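# Unpeg postcards, pile them on mat, box the pins

## Task

Remove every postcard from the hanging line and lay them all flat, one on top of another, on the mat; then place every clothespin inside the box.

## Robot and tools

Robot: two six-joint arms, left_arm and right_arm, each carrying a two-finger parallel gripper and a wrist camera. URDF root of left_arm sits at (-0.033, +0.272, 0) m, right_arm at (+0.027, -0.361, 0) m, each yawed very slightly (quat_wxyz about (1, 0, 0, 0.016) and (1, 0, 0, 0.017)). A two-camera stand is fixed behind the arms. Cameras: cam_high, cam_low, cam_left_wrist, cam_right_wrist, all 896x504 pixels.

Frames: the scene frame has its origin at table-top height halfway between the nominal bases; +x points out over the table, +y toward left_arm, +z up. Arm names do not match left/right in images. Reported end_effector_position (metres) and end_effector_quat_wxyz are in the scene frame; the position is the point between the finger pads, roughly 1 cm behind the tips, and may be off by a few cm at long reach. Gripper axes: fingers point along its +z, open and close along its y. Commanded offsets, by contrast, run along each Hand target's own axes, not the scene axes.

Row layout (shared by execute_actions and move): 14 numbers, each in [-1, 1], always both arms: left dx, dy, dz, rx, ry, rz, opening, then the same seven for right. dx..rz are an offset from that arm's Hand target as it stood when the action or move began, in the Hand target's axes; 1.0 equals 0.6 m of travel or 180 degrees. rx, ry, rz form a single rotation vector. Opening is absolute, not an offset: +1 is fully open (0.093 m), -1 fully closed. Sending all six pose numbers as 0 re-requests the current Hand target; a 0 opening is a real command (half open), so resend the present opening to keep a gripper unchanged. Per control step, commanded orientation is clipped to within 40 degrees of the measured one.

execute_actions(actions, cameras): actions is a list of actions; each action is a table of up to 15 rows, one row per 1/30 s step, and a short table repeats its final row. Every row in one action is measured from that action's starting pose, not the prior row, but the next action starts from the new Hand target, so repeating an offset keeps moving. cameras: list of names, ["all"], or [] for none; by default images come only when actions is empty. A wrong name voids the call. An empty actions list reports full state, including the scene number.

move(target, speed, blend, opening_speed, grip_force, blocking, cameras): target is one 14-number row or a list of up to 15 rows; all rows are offsets from the same starting Hand targets. Straight-line paths, all arms finishing together, at least 0.5 s, capped at 10 s total. speed: m/s, 0.002 to 2.9, default 0.25 (rotation limited to twice that in rad/s); one value or one per target. blend: metres of corner rounding for a list; 0 (default) halts at each point. opening_speed: at least 0.2 per second on the -1..1 scale. grip_force: about 10 to 50 N per pad (50 = full), one value or one per arm; it persists, and low values close slowly. blocking=false returns after about 0.5 s while the move continues. Paths ignore obstacles and the other arm; faster moves overshoot and hit harder. Avoid routing a gripper close to its own base. The result adds a move: line with an ending word (done, off_target, moving, held, fault) and limits (paced = pose clipped, held = steps withheld). Done means at rest within 10 mm and 2 degrees.

wait(seconds 0 to 10, cameras): lets time pass holding last commands. stop(cameras): brakes a running move. zoom_image(camera, region [x0, y0, x1, y1] in pixels, at most 504 by 504) enlarges part of the newest image from that camera. read_manual(section "licences") only returns legal text. finished_scene(scene 1 or 2) ends the scene for good; the result must hold without the robot.

Result lines: Hand target is the last commanded pose after clipping; the gripper often stops short, and only a new command (even all zeros) retries it, so send the remaining gap as an offset. Tool commands shows current commands. grip_measured: +1 open, -1 closed; pads meet near -0.94, and each millimetre of object width adds about 0.0208; it may read up to 0.02 high. Joint positions ends with finger opening in metres. Joint velocities may show within noise. Joint torques include gravity; joints 1 to 3 wrap at ±28 N m. Motor temperatures: MOTOR HOT at 75 °C, the arm folds and idles at 90 °C, and it collapses at 100 °C; holding loads, stretched poses and pushing against unreachable goals heat motors.

Gripping: for a firm grip on a rigid item send about 0.24 below the reading matching its width, and keep sending it while holding; release by sending well above that reading. A sudden command far below the width reading spikes the squeeze briefly; thin postcards and small pins may need care. A -1 reading alone does not prove something is held; check cameras.

Avoid: anything leaving the table (task fails), dropping or releasing moving parts, fast hits or hard presses on fixtures, contact or pinching between the two arms (can end the scene), strain on wrist camera cables, and needless arm stops. Small moves can fail or drift sideways; check pose and tilt after each move. Loose objects may occasionally be nudged by outside pushes.

Each tool is called after "Call:" by a JSON object that holds its "api" and its "payload".

## Session

Call:
{"api": "execute_actions", "payload": {"actions": []}}

Scene clock: 0.00 s.
left_arm: end_effector_position=(+0.3511, +0.2557, +0.1200) grip_measured=+1.000 end_effector_quat_wxyz=(+0.642, +0.041, +0.765, -0.018) | right_arm: end_effector_position=(+0.3902, -0.3887, +0.1062) grip_measured=+1.000 end_effector_quat_wxyz=(+0.640, +0.113, +0.757, -0.057)
Joint positions: left_arm=[-0.045 1.55 0.289 1.085 0.067 0.037 0.093] | right_arm=[0.023 1.582 0.206 1.195 0.289 0.112 0.093]
Joint velocities: within noise
Joint torques (N m): no reading
Motor temperatures (°C): left_arm=[35 42 40 42 32 32 32] | right_arm=[33 42 38 42 31 30 31]
Heat: left arm: 42 °C; right arm: 42 °C.
Hand target: left_arm +0.3525, +0.2558, +0.1231; +0.645, +0.041, +0.763, -0.018 | right_arm +0.3919, -0.3885, +0.1103; +0.645, +0.114, +0.753, -0.055
Tool commands: left_gripper/opening=+1.0 right_gripper/opening=+1.0

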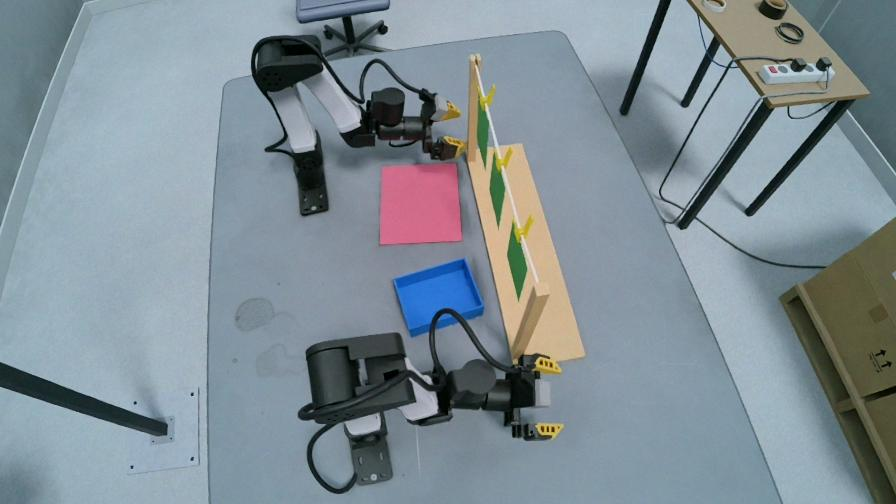

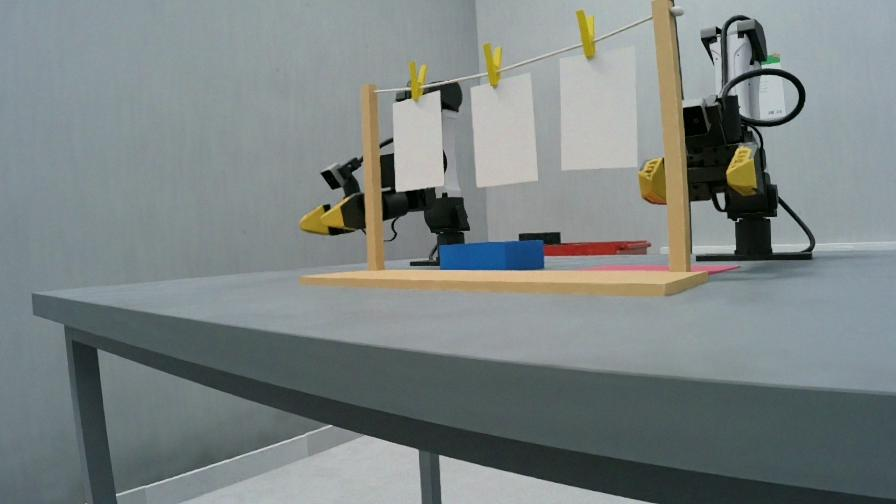

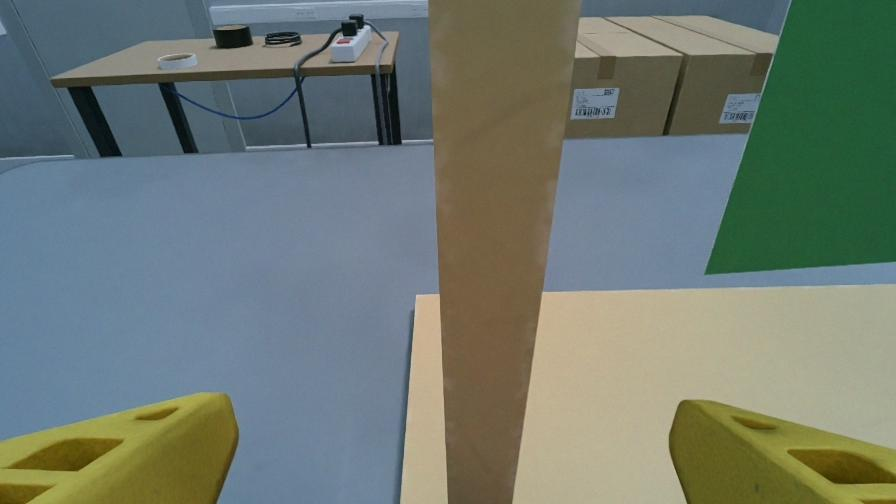

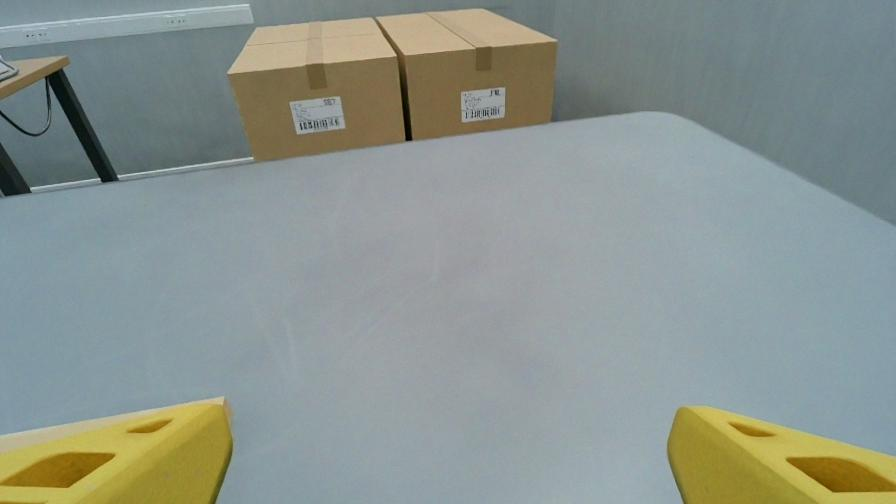

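Call:
{"api": "zoom_image", "payload": {"camera": "cam_high", "region": [370, 40, 620, 380]}}

Call:
{"api": "zoom_image", "payload": {"camera": "cam_low", "region": [290, 0, 740, 300]}}

Scaled by 1.482.

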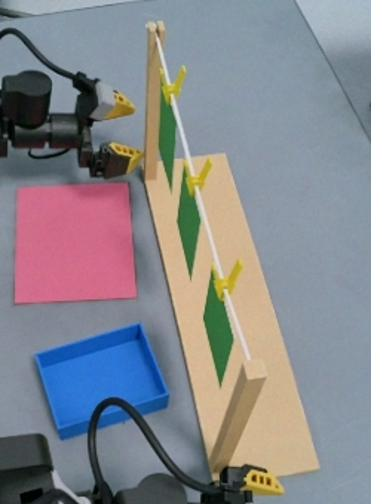

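Scaled by 1.120.

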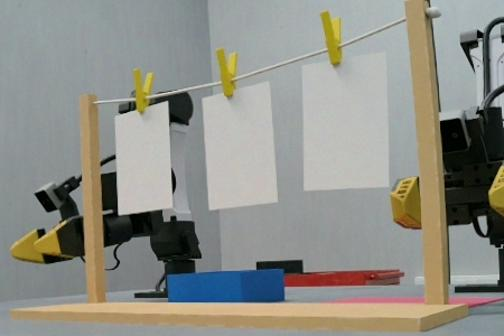

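Call:
{"api": "zoom_image", "payload": {"camera": "cam_low", "region": [380, 0, 620, 130]}}

Call:
{"api": "zoom_image", "payload": {"camera": "cam_high", "region": [460, 70, 560, 260]}}

Scaled by 2.100.

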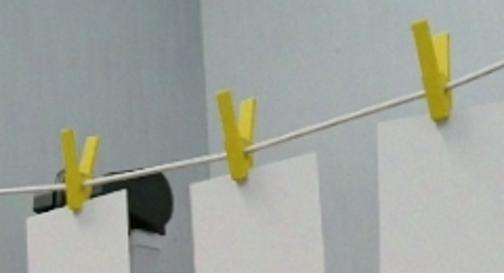

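Scaled by 2.653.

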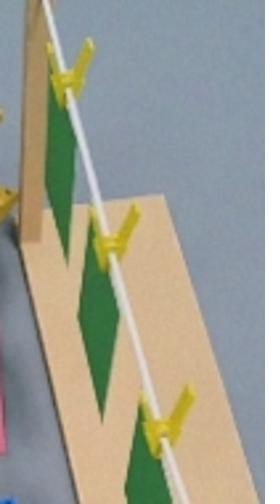

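Call:
{"api": "move", "payload": {"target": [-0.169,0,-0.198,-0.0266,-0.0531,-0.0103,1,-0.169,0,-0.198,-0.0764,-0.0488,-0.0267,1], "cameras": ["all"]}}

Scene clock: 39.77 s.
left_arm: end_effector_position=(+0.2516, +0.2608, +0.2296) grip_measured=+1.000 end_effector_quat_wxyz=(+0.698, +0.008, +0.716, +0.004) | right_arm: end_effector_position=(+0.2917, -0.3727, +0.2106) grip_measured=+1.000 end_effector_quat_wxyz=(+0.692, +0.007, +0.721, -0.002)
Joint positions: left_arm=[-0.119 0.52 0.244 0.252 -0.081 0.014 0.093] | right_arm=[-0.13 0.34 0.175 0.124 -0.083 0.004 0.093]
Joint torques (N m): left_arm=[0.02 0.54 11.21 2.46 -0.03 -0.22] | right_arm=[-0.96 1.14 9.09 2.93 -0.31 -0.05]
Motor temperatures (°C): left_arm=[34 44 43 51 31 32 32] | right_arm=[33 42 39 46 31 29 30]
Heat: left arm: 51 °C; right arm: 46 °C.
Hand target: left_arm +0.2525, +0.2612, +0.2430; +0.707, +0.000, +0.707, +0.001 | right_arm +0.2922, -0.3712, +0.2293; +0.707, +0.000, +0.707, +0.000
Off the commanded pose: left_arm 0.013 m, 2 deg | right_arm 0.019 m, 2 deg.
move: off_target (left_arm, right_arm)

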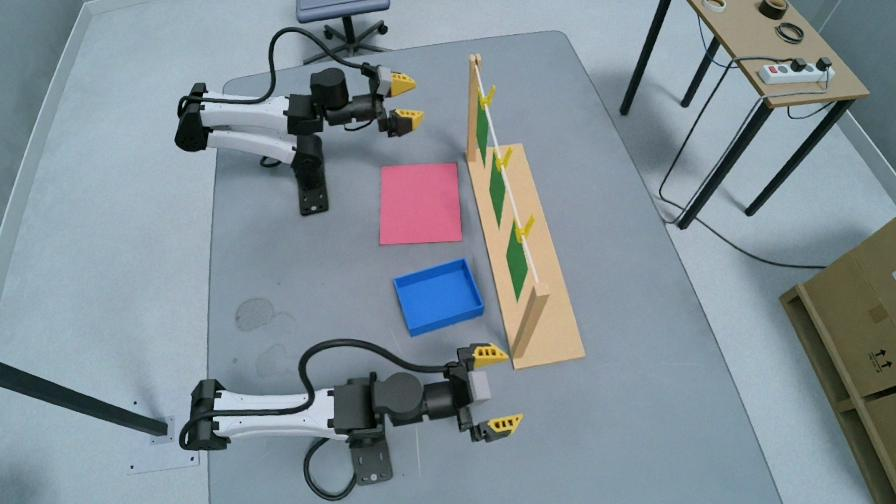

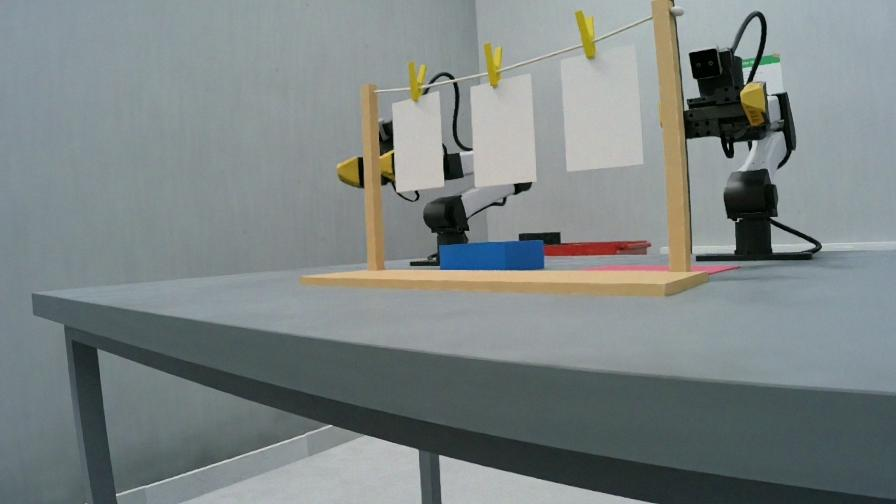

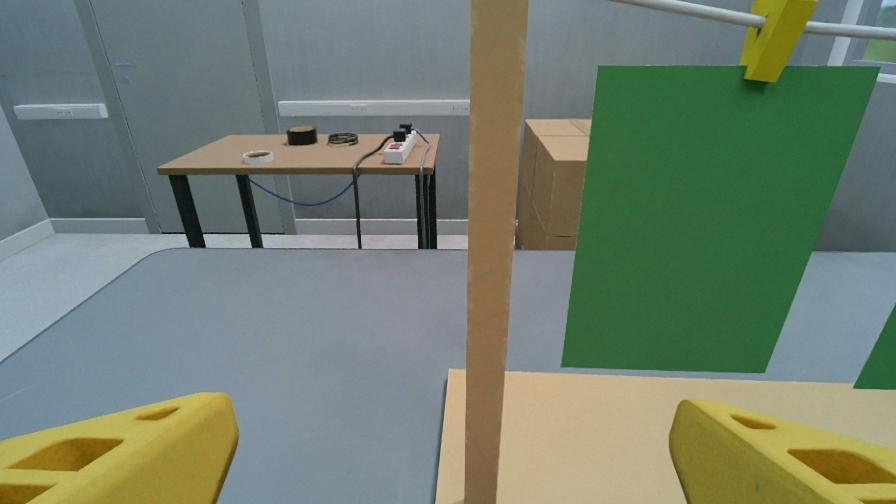

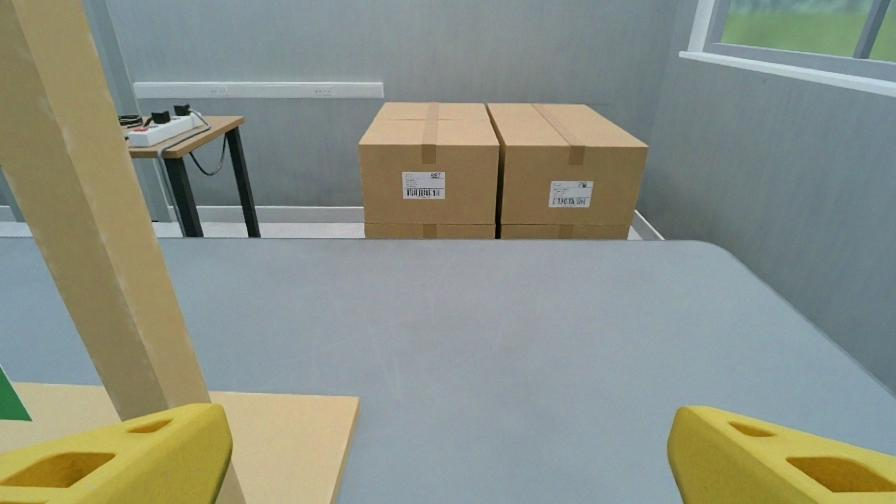

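Call:
{"api": "move", "payload": {"target": [-0.0617,-0.3519,-0.0875,0,0,0,1,-0.0845,0.202,-0.187,0,0,0,1], "cameras": ["all"]}}

Scene clock: 80.27 s.
left_arm: end_effector_position=(+0.1997, +0.0516, +0.2727) grip_measured=+1.000 end_effector_quat_wxyz=(+0.704, +0.009, +0.710, +0.004) | right_arm: end_effector_position=(+0.1811, -0.2458, +0.2681) grip_measured=+1.000 end_effector_quat_wxyz=(+0.706, -0.072, +0.704, +0.030)
Joint positions: left_arm=[-1.316 1.163 0.603 0.529 -1.278 -0.012 0.093] | right_arm=[1.677 0.385 0.408 -0.161 1.567 0.078 0.093]
Joint torques (N m): left_arm=[-0.01 -2.25 10.02 2.02 0.05 0.08] | right_arm=[-0.91 2.33 8.27 2.08 0.19 0.19]
Motor temperatures (°C): left_arm=[34 41 50 52 31 31 32] | right_arm=[33 41 44 47 31 29 30]
Heat: left arm: 52 °C; right arm: 47 °C.
Hand target: left_arm +0.2002, +0.0500, +0.2799; +0.707, +0.000, +0.707, +0.001 | right_arm +0.1801, -0.2499, +0.2801; +0.707, +0.000, +0.707, +0.000
Off the commanded pose: left_arm 0.007 m, 1 deg | right_arm 0.013 m, 9 deg.
joint sent to its limit (right arm) — joint 5 (wrist yaw), upper limit. The joint targets are off in orientation, not in position.
move: off_target (right_arm)

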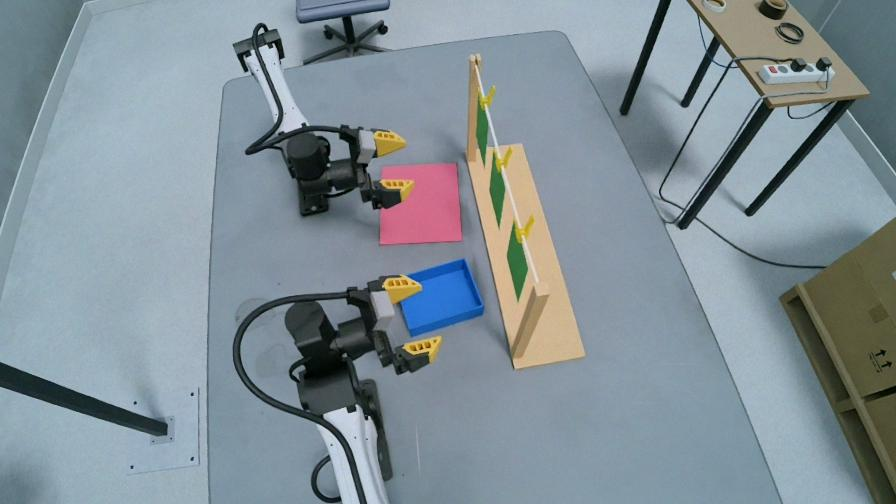

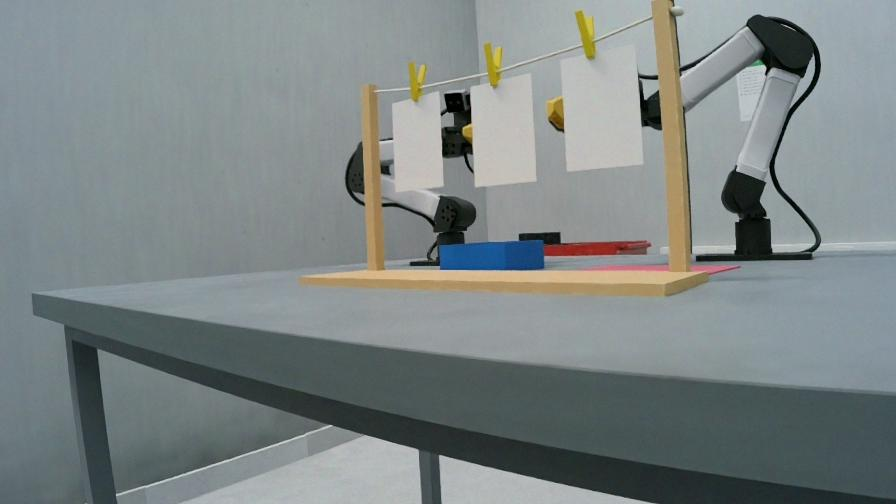

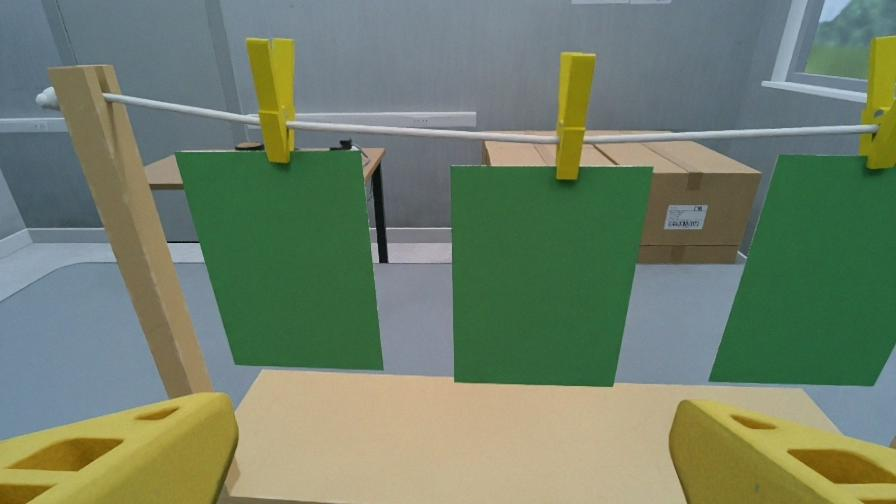

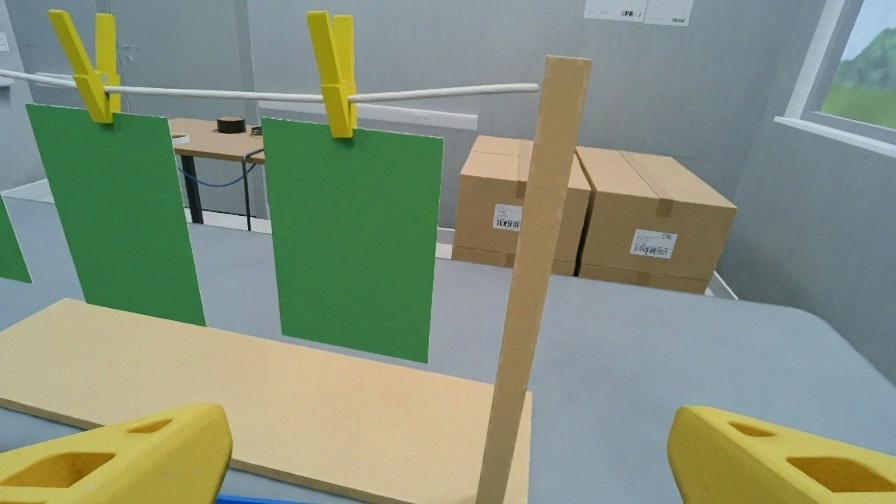

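Call:
{"api": "move", "payload": {"target": [0.1417,-0.1933,0.188,0.2778,0,0,-0.48,0,0,0,0,0,0,1], "cameras": ["all"]}}

Call:
{"api": "zoom_image", "payload": {"camera": "cam_right_wrist", "region": [0, 0, 504, 400]}}

Scene clock: 125.17 s.
left_arm: end_effector_position=(+0.3093, -0.0618, +0.1865) grip_measured=-0.478 end_effector_quat_wxyz=(+0.631, +0.295, +0.654, -0.296) | right_arm: end_effector_position=(+0.1811, -0.2458, +0.2685) grip_measured=+1.000 end_effector_quat_wxyz=(+0.706, -0.070, +0.704, +0.032)
Joint positions: left_arm=[-0.756 1.727 0.688 1.01 0.139 -0.011 0.022] | right_arm=[1.677 0.385 0.408 -0.156 1.568 0.079 0.093]
Joint torques (N m): left_arm=[0.5 -5.65 9.13 2.62 0.22 0.11] | right_arm=[-0.92 2.3 8.2 2.07 0.19 0.15]
Heat: left arm: 54 °C; right arm: 46 °C.
Hand target: left_arm +0.3132, -0.0657, +0.1948; +0.641, +0.299, +0.641, -0.298 | right_arm +0.1801, -0.2500, +0.2801; +0.707, +0.000, +0.707, +0.000
Off the commanded pose: left_arm 0.010 m, 2 deg | right_arm 0.012 m, 9 deg.
joint sent to its limit (right arm) — joint 5 (wrist yaw), upper limit. The joint targets are off in orientation, not in position.
move: off_target (right_arm)

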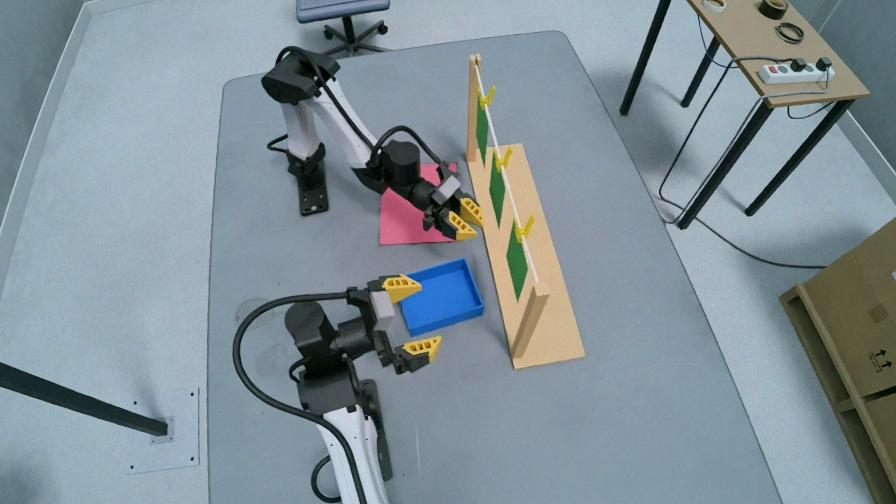

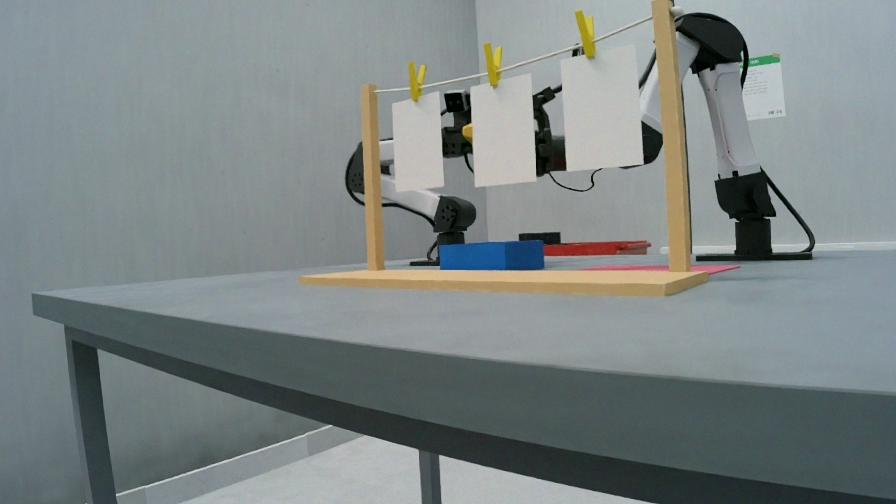

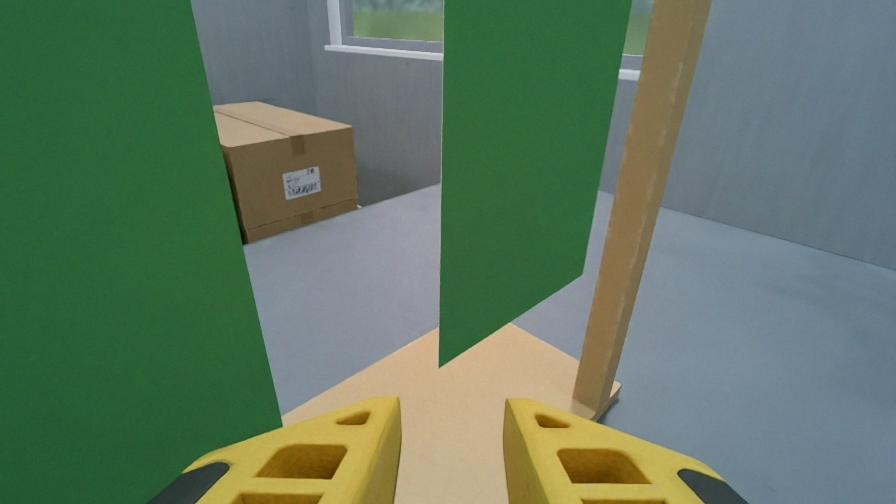

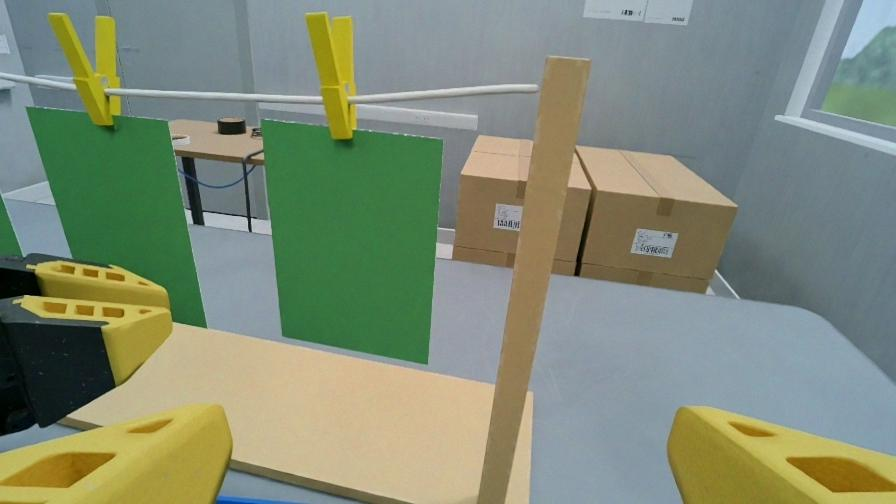

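Scaled by 1.000.

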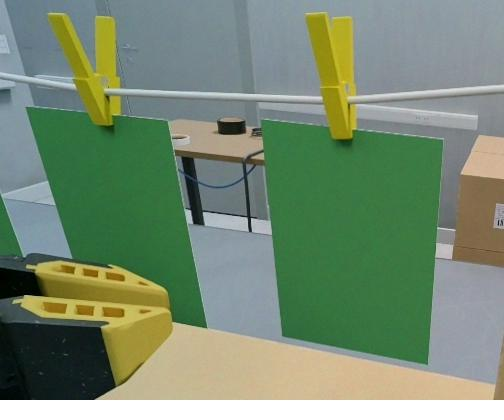

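Call:
{"api": "move", "payload": {"target": [0,0.0058,0.0917,0,0,0,-0.5,0,0,0,0,0,0,1], "speed": 0.1, "cameras": ["cam_left_wrist", "cam_right_wrist"]}}

Scene clock: 146.67 s.
left_arm: end_effector_position=(+0.3491, -0.1002, +0.1908) grip_measured=-0.498 end_effector_quat_wxyz=(+0.636, +0.295, +0.647, -0.299) | right_arm: end_effector_position=(+0.1811, -0.2458, +0.2685) grip_measured=+1.000 end_effector_quat_wxyz=(+0.706, -0.070, +0.704, +0.032)
Joint positions: left_arm=[-0.76 1.901 0.923 0.965 0.139 -0.011 0.021] | right_arm=[1.677 0.385 0.408 -0.156 1.568 0.079 0.093]
Joint torques (N m): left_arm=[-0.01 -7.16 9.39 2.49 0.06 0.08] | right_arm=[-0.92 2.3 8.2 2.07 0.19 0.14]
Motor temperatures (°C): left_arm=[34 42 53 55 30 31 31] | right_arm=[33 41 46 45 31 29 30]
Heat: left arm: 55 °C; right arm: 46 °C.
Hand target: left_arm +0.3513, -0.1057, +0.1948; +0.641, +0.299, +0.641, -0.298 | right_arm +0.1801, -0.2500, +0.2801; +0.707, +0.000, +0.707, +0.000
Off the commanded pose: left_arm 0.007 m, 1 deg | right_arm 0.012 m, 9 deg.
joint sent to its limit (right arm) — joint 5 (wrist yaw), upper limit. The joint targets are off in orientation, not in position.
move: off_target (right_arm)
Images, in order (width x height): cam_left_wrist 896x504, cam_right_wrist 896x504.

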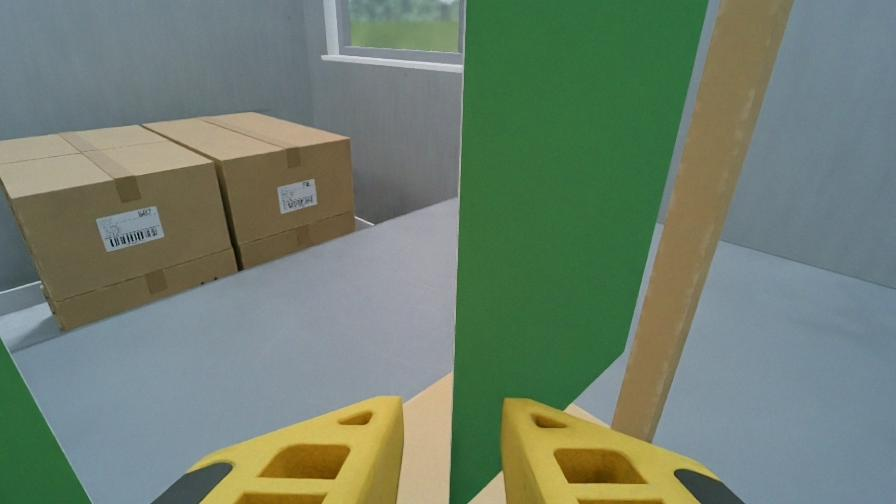

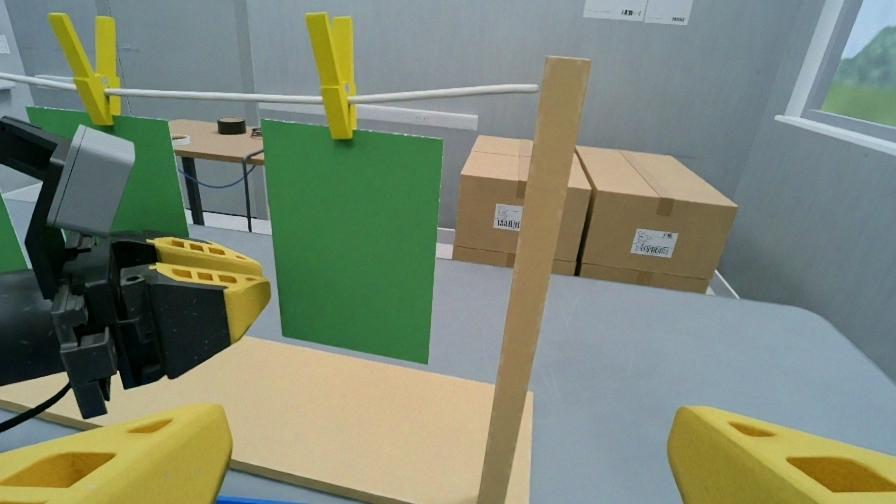

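Call:
{"api": "move", "payload": {"target": [0,0,0.025,0,0,0,-0.5,0,0,0,0,0,0,1], "speed": 0.06, "cameras": ["cam_left_wrist", "cam_right_wrist"]}}

Call:
{"api": "zoom_image", "payload": {"camera": "cam_right_wrist", "region": [150, 120, 450, 400]}}

Scene clock: 153.87 s.
left_arm: end_effector_position=(+0.3581, -0.1121, +0.1924) grip_measured=-0.498 end_effector_quat_wxyz=(+0.637, +0.296, +0.645, -0.302) | right_arm: end_effector_position=(+0.1811, -0.2458, +0.2685) grip_measured=+1.000 end_effector_quat_wxyz=(+0.706, -0.070, +0.704, +0.032)
Joint positions: left_arm=[-0.765 1.945 0.991 0.948 0.139 -0.011 0.021] | right_arm=[1.677 0.385 0.408 -0.156 1.568 0.079 0.093]
Joint torques (N m): left_arm=[-0.27 -7.38 9.4 2.47 0.06 0.05] | right_arm=[-0.91 2.32 8.18 2.07 0.19 0.14]
Motor temperatures (°C): left_arm=[34 43 54 56 30 31 31] | right_arm=[33 40 46 45 31 29 30]
Heat: left arm: 56 °C; right arm: 46 °C.
Hand target: left_arm +0.3609, -0.1171, +0.1947; +0.641, +0.299, +0.641, -0.298 | right_arm +0.1801, -0.2500, +0.2801; +0.707, +0.000, +0.707, +0.000
Off the commanded pose: left_arm 0.006 m, 1 deg | right_arm 0.012 m, 9 deg.
joint sent to its limit (right arm) — joint 5 (wrist yaw), upper limit. The joint targets are off in orientation, not in position.
move: off_target (right_arm)
Images, in order (width x height): cam_left_wrist 896x504, cam_right_wrist 896x504.

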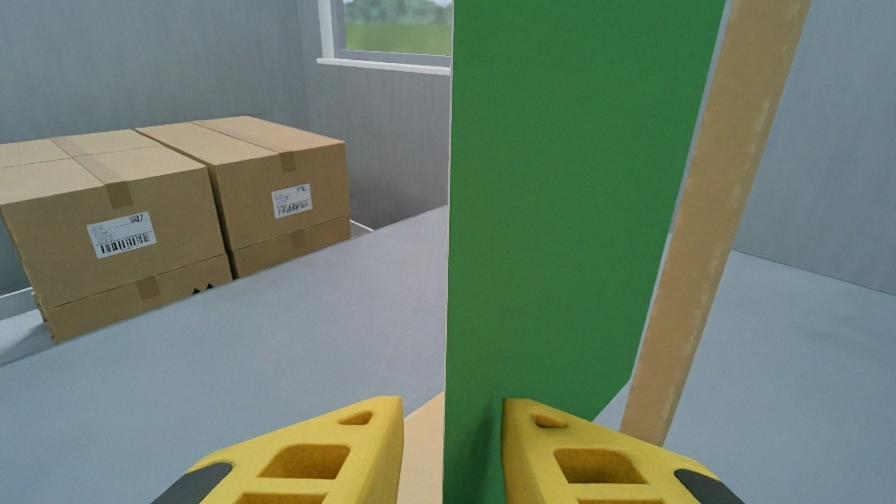

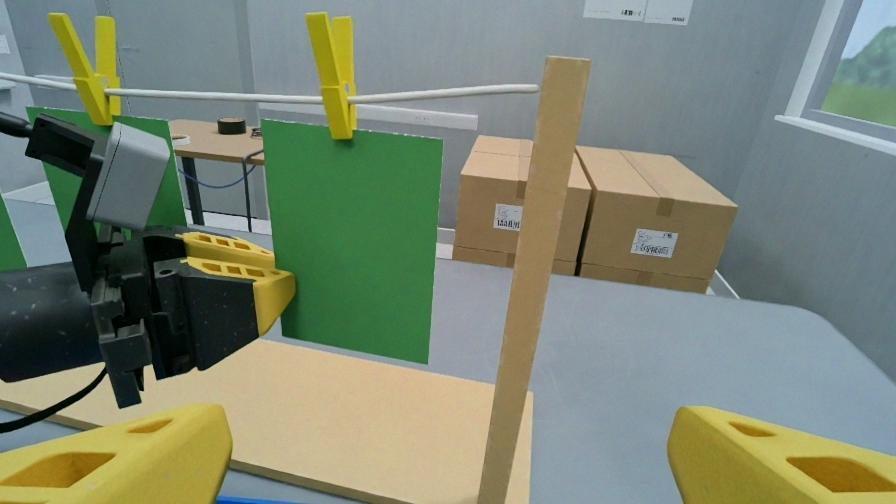

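Scaled by 1.680.

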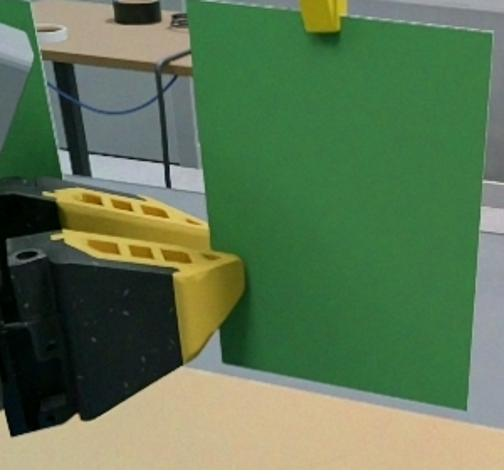

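Call:
{"api": "move", "payload": {"target": [[0,-0.0035,0.0083,0,0,0,-0.5,0,0,0,0,0,0,1],[0,-0.0035,0.0083,0,0,0,-0.68,0,0,0,0,0,0,1]], "speed": 0.06, "opening_speed": 0.3, "cameras": ["cam_left_wrist", "cam_right_wrist"]}}

Call:
{"api": "zoom_image", "payload": {"camera": "cam_left_wrist", "region": [340, 330, 560, 504]}}

Scene clock: 190.97 s.
left_arm: end_effector_position=(+0.3589, -0.1179, +0.1925) grip_measured=-0.678 end_effector_quat_wxyz=(+0.636, +0.298, +0.644, -0.304) | right_arm: end_effector_position=(+0.1811, -0.2458, +0.2685) grip_measured=+1.000 end_effector_quat_wxyz=(+0.706, -0.070, +0.704, +0.032)
Joint positions: left_arm=[-0.772 1.959 1.012 0.94 0.139 -0.011 0.013] | right_arm=[1.677 0.385 0.408 -0.156 1.568 0.079 0.093]
Joint torques (N m): left_arm=[-0.23 -7.99 9.61 2.42 0.03 0.1] | right_arm=[-0.92 2.3 8.2 2.08 0.19 0.14]
Motor temperatures (°C): left_arm=[33 45 55 55 30 30 31] | right_arm=[33 40 46 45 31 29 30]
Heat: left arm: 55 °C; right arm: 46 °C.
Hand target: left_arm +0.3625, -0.1222, +0.1948; +0.641, +0.298, +0.641, -0.298 | right_arm +0.1801, -0.2500, +0.2801; +0.707, +0.000, +0.707, +0.000
Off the commanded pose: left_arm 0.006 m, 1 deg | right_arm 0.012 m, 9 deg.
joint sent to its limit (right arm) — joint 5 (wrist yaw), upper limit. The joint targets are off in orientation, not in position.
move: off_target (right_arm)
Images, in order (width x height): cam_left_wrist 896x504, cam_right_wrist 896x504.

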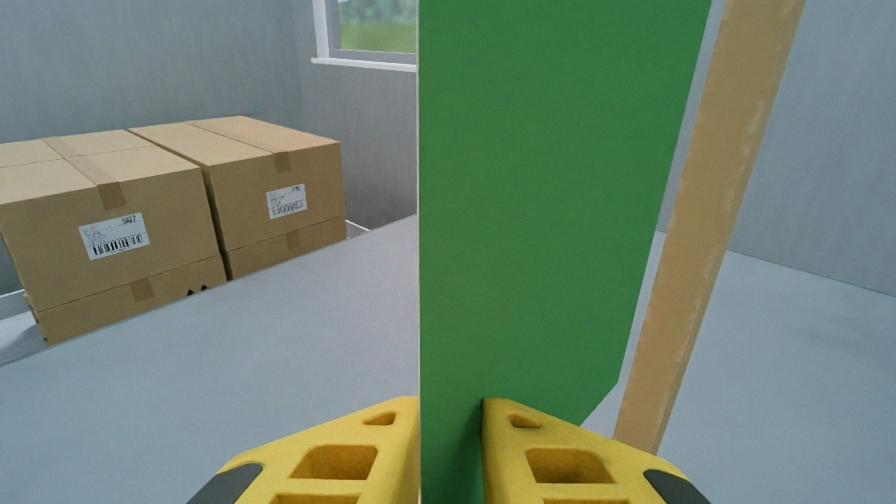

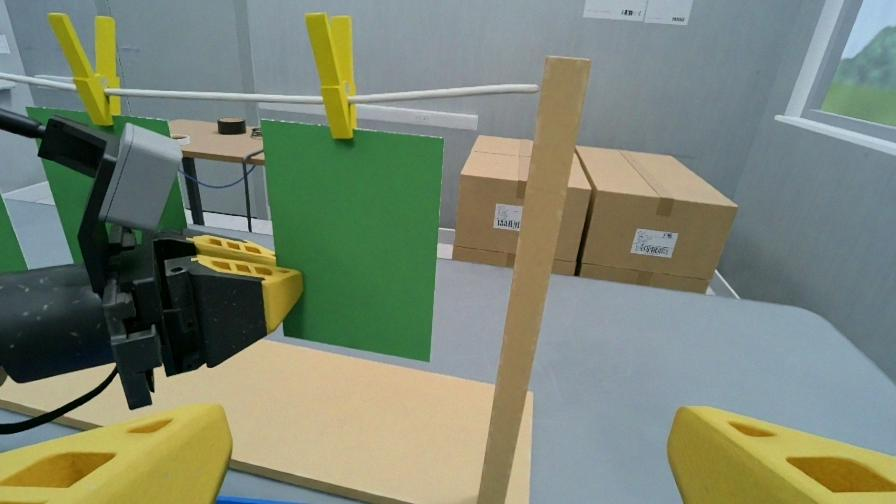

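Scaled by 2.291.

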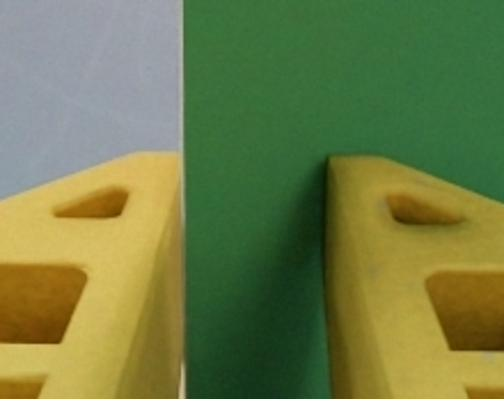

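Call:
{"api": "move", "payload": {"target": [-0.003,-0.0188,-0.0087,0.036,0,0,-0.72,0,0,0,0,0,0,1], "speed": 0.04, "opening_speed": 0.3, "grip_force": 15, "cameras": ["cam_left_wrist", "cam_right_wrist"]}}

Call:
{"api": "zoom_image", "payload": {"camera": "cam_left_wrist", "region": [340, 330, 560, 504]}}

Call:
{"api": "zoom_image", "payload": {"camera": "cam_right_wrist", "region": [150, 0, 470, 400]}}

Scene clock: 214.83 s.
left_arm: end_effector_position=(+0.3473, -0.1255, +0.1917) grip_measured=-0.718 end_effector_quat_wxyz=(+0.618, +0.332, +0.628, -0.337) | right_arm: end_effector_position=(+0.1811, -0.2458, +0.2685) grip_measured=+1.000 end_effector_quat_wxyz=(+0.706, -0.070, +0.704, +0.032)
Joint positions: left_arm=[-0.762 1.959 1.012 0.937 0.255 -0.011 0.011] | right_arm=[1.677 0.385 0.408 -0.156 1.568 0.079 0.093]
Joint torques (N m): left_arm=[0.76 -8.7 8.59 2.42 0.14 0.04] | right_arm=[-0.91 2.3 8.2 2.07 0.19 0.14]
Motor temperatures (°C): left_arm=[33 48 54 57 30 30 31] | right_arm=[33 40 47 44 31 29 30]
Heat: left arm: 57 °C; right arm: 47 °C.
Hand target: left_arm +0.3505, -0.1255, +0.1966; +0.623, +0.334, +0.623, -0.334 | right_arm +0.1801, -0.2500, +0.2801; +0.707, +0.000, +0.707, +0.000
Off the commanded pose: left_arm 0.006 m, 1 deg | right_arm 0.012 m, 9 deg.
joint sent to its limit (right arm) — joint 5 (wrist yaw), upper limit. The joint targets are off in orientation, not in position.
grip_force (N): 15, 15
move: off_target (right_arm)
Images, in order (width x height): cam_left_wrist 896x504, cam_right_wrist 896x504.

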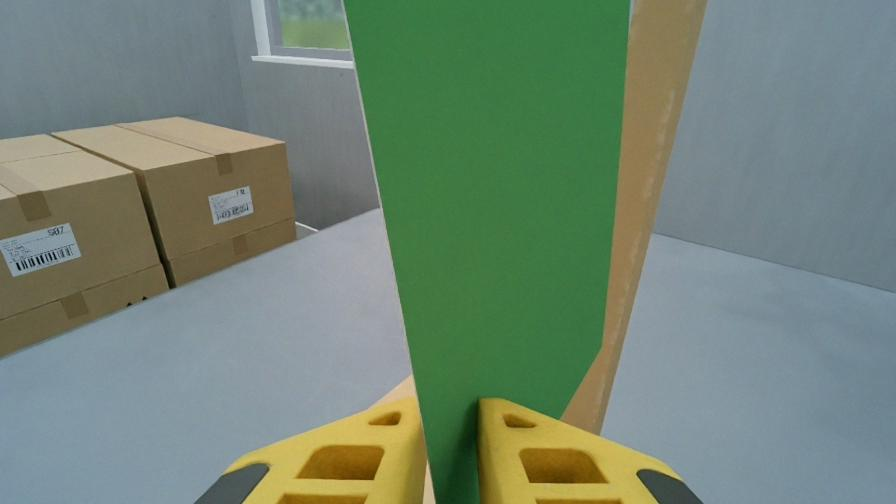

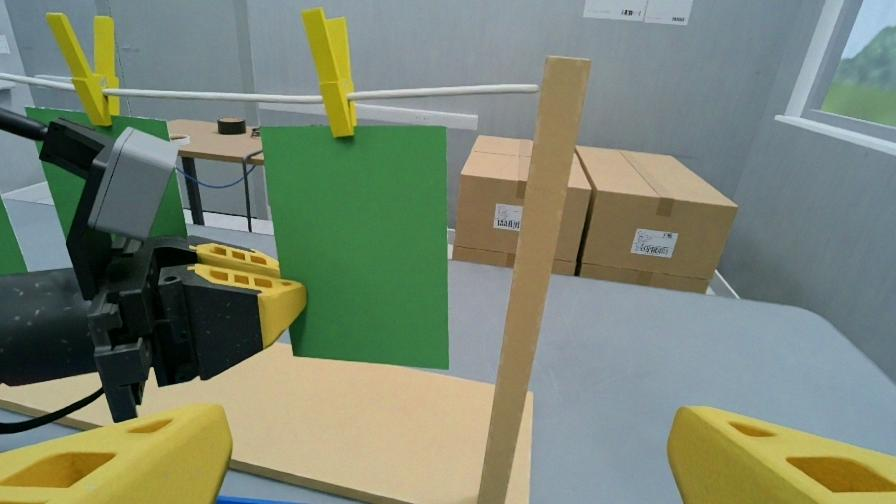

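Scaled by 2.291.

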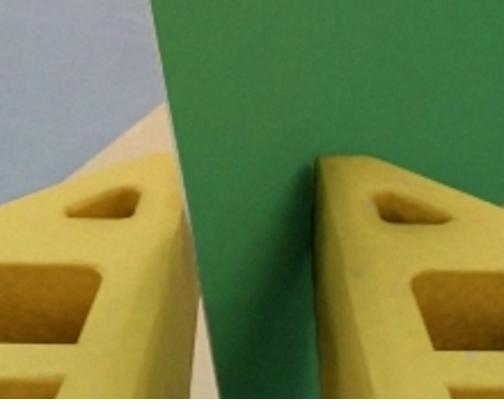

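Scaled by 1.260.

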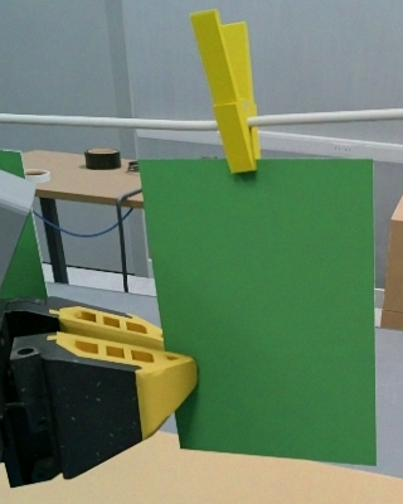

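Call:
{"api": "move", "payload": {"target": [-0.003,-0.0188,-0.006,0.036,0,0,-0.78,0,0,0,0,0,0,1], "speed": 0.04, "opening_speed": 0.3, "cameras": ["cam_left_wrist", "cam_right_wrist"]}}

Call:
{"api": "zoom_image", "payload": {"camera": "cam_left_wrist", "region": [340, 330, 560, 504]}}

Call:
{"api": "zoom_image", "payload": {"camera": "cam_right_wrist", "region": [150, 0, 470, 400]}}

Scene clock: 227.73 s.
left_arm: end_effector_position=(+0.3361, -0.1291, +0.1905) grip_measured=-0.778 end_effector_quat_wxyz=(+0.596, +0.366, +0.611, -0.371) | right_arm: end_effector_position=(+0.1811, -0.2458, +0.2685) grip_measured=+1.000 end_effector_quat_wxyz=(+0.706, -0.070, +0.704, +0.032)
Joint positions: left_arm=[-0.741 1.959 1.012 0.932 0.389 -0.011 0.008] | right_arm=[1.677 0.385 0.408 -0.156 1.568 0.079 0.093]
Joint torques (N m): left_arm=[0.64 -9.07 8.57 2.33 0.16 0.11] | right_arm=[-0.92 2.32 8.2 2.08 0.19 0.14]
Motor temperatures (°C): left_arm=[33 50 53 58 30 30 31] | right_arm=[33 40 47 44 31 29 30]
Heat: left arm: 58 °C; right arm: 47 °C.
Hand target: left_arm +0.3390, -0.1289, +0.1984; +0.603, +0.369, +0.603, -0.369 | right_arm +0.1801, -0.2500, +0.2801; +0.707, +0.000, +0.707, +0.000
Off the commanded pose: left_arm 0.008 m, 1 deg | right_arm 0.012 m, 9 deg.
joint sent to its limit (right arm) — joint 5 (wrist yaw), upper limit. The joint targets are off in orientation, not in position.
grip_force (N): 15, 15
move: off_target (right_arm)
Images, in order (width x height): cam_left_wrist 896x504, cam_right_wrist 896x504.

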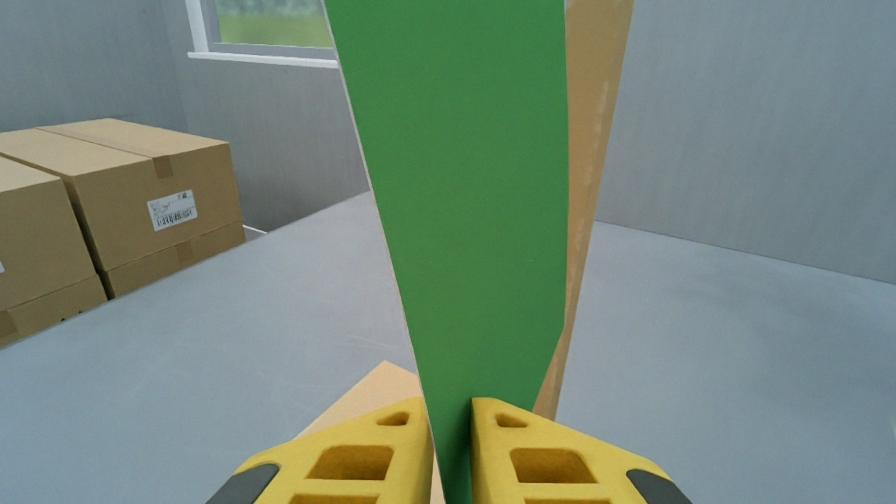

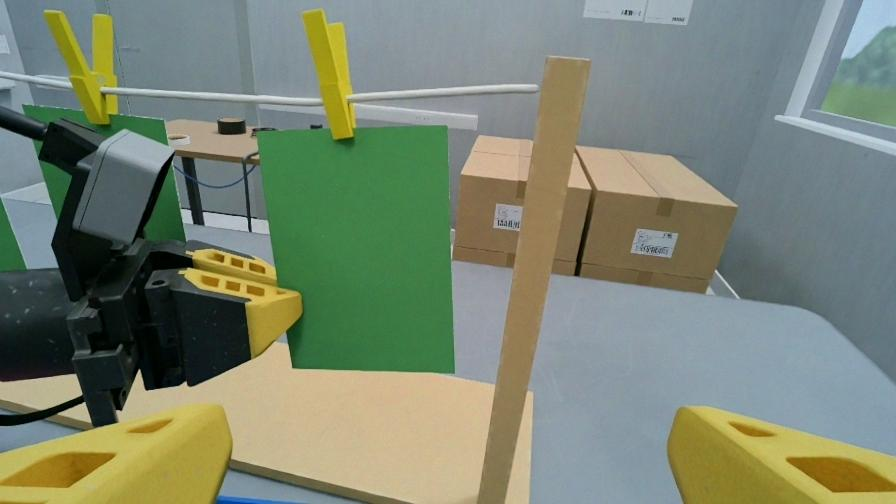

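Scaled by 2.291.

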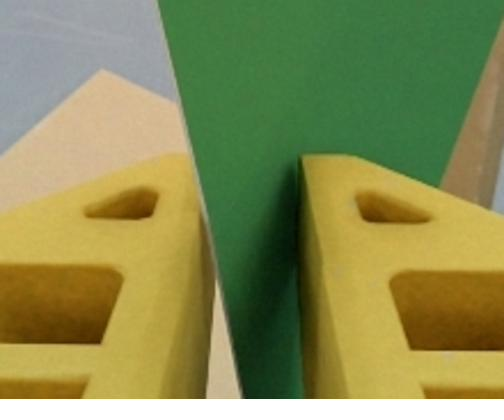

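Scaled by 1.260.

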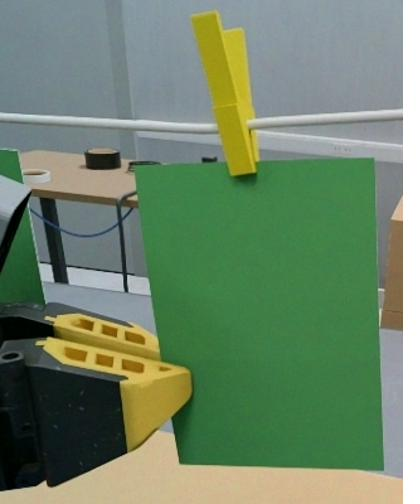

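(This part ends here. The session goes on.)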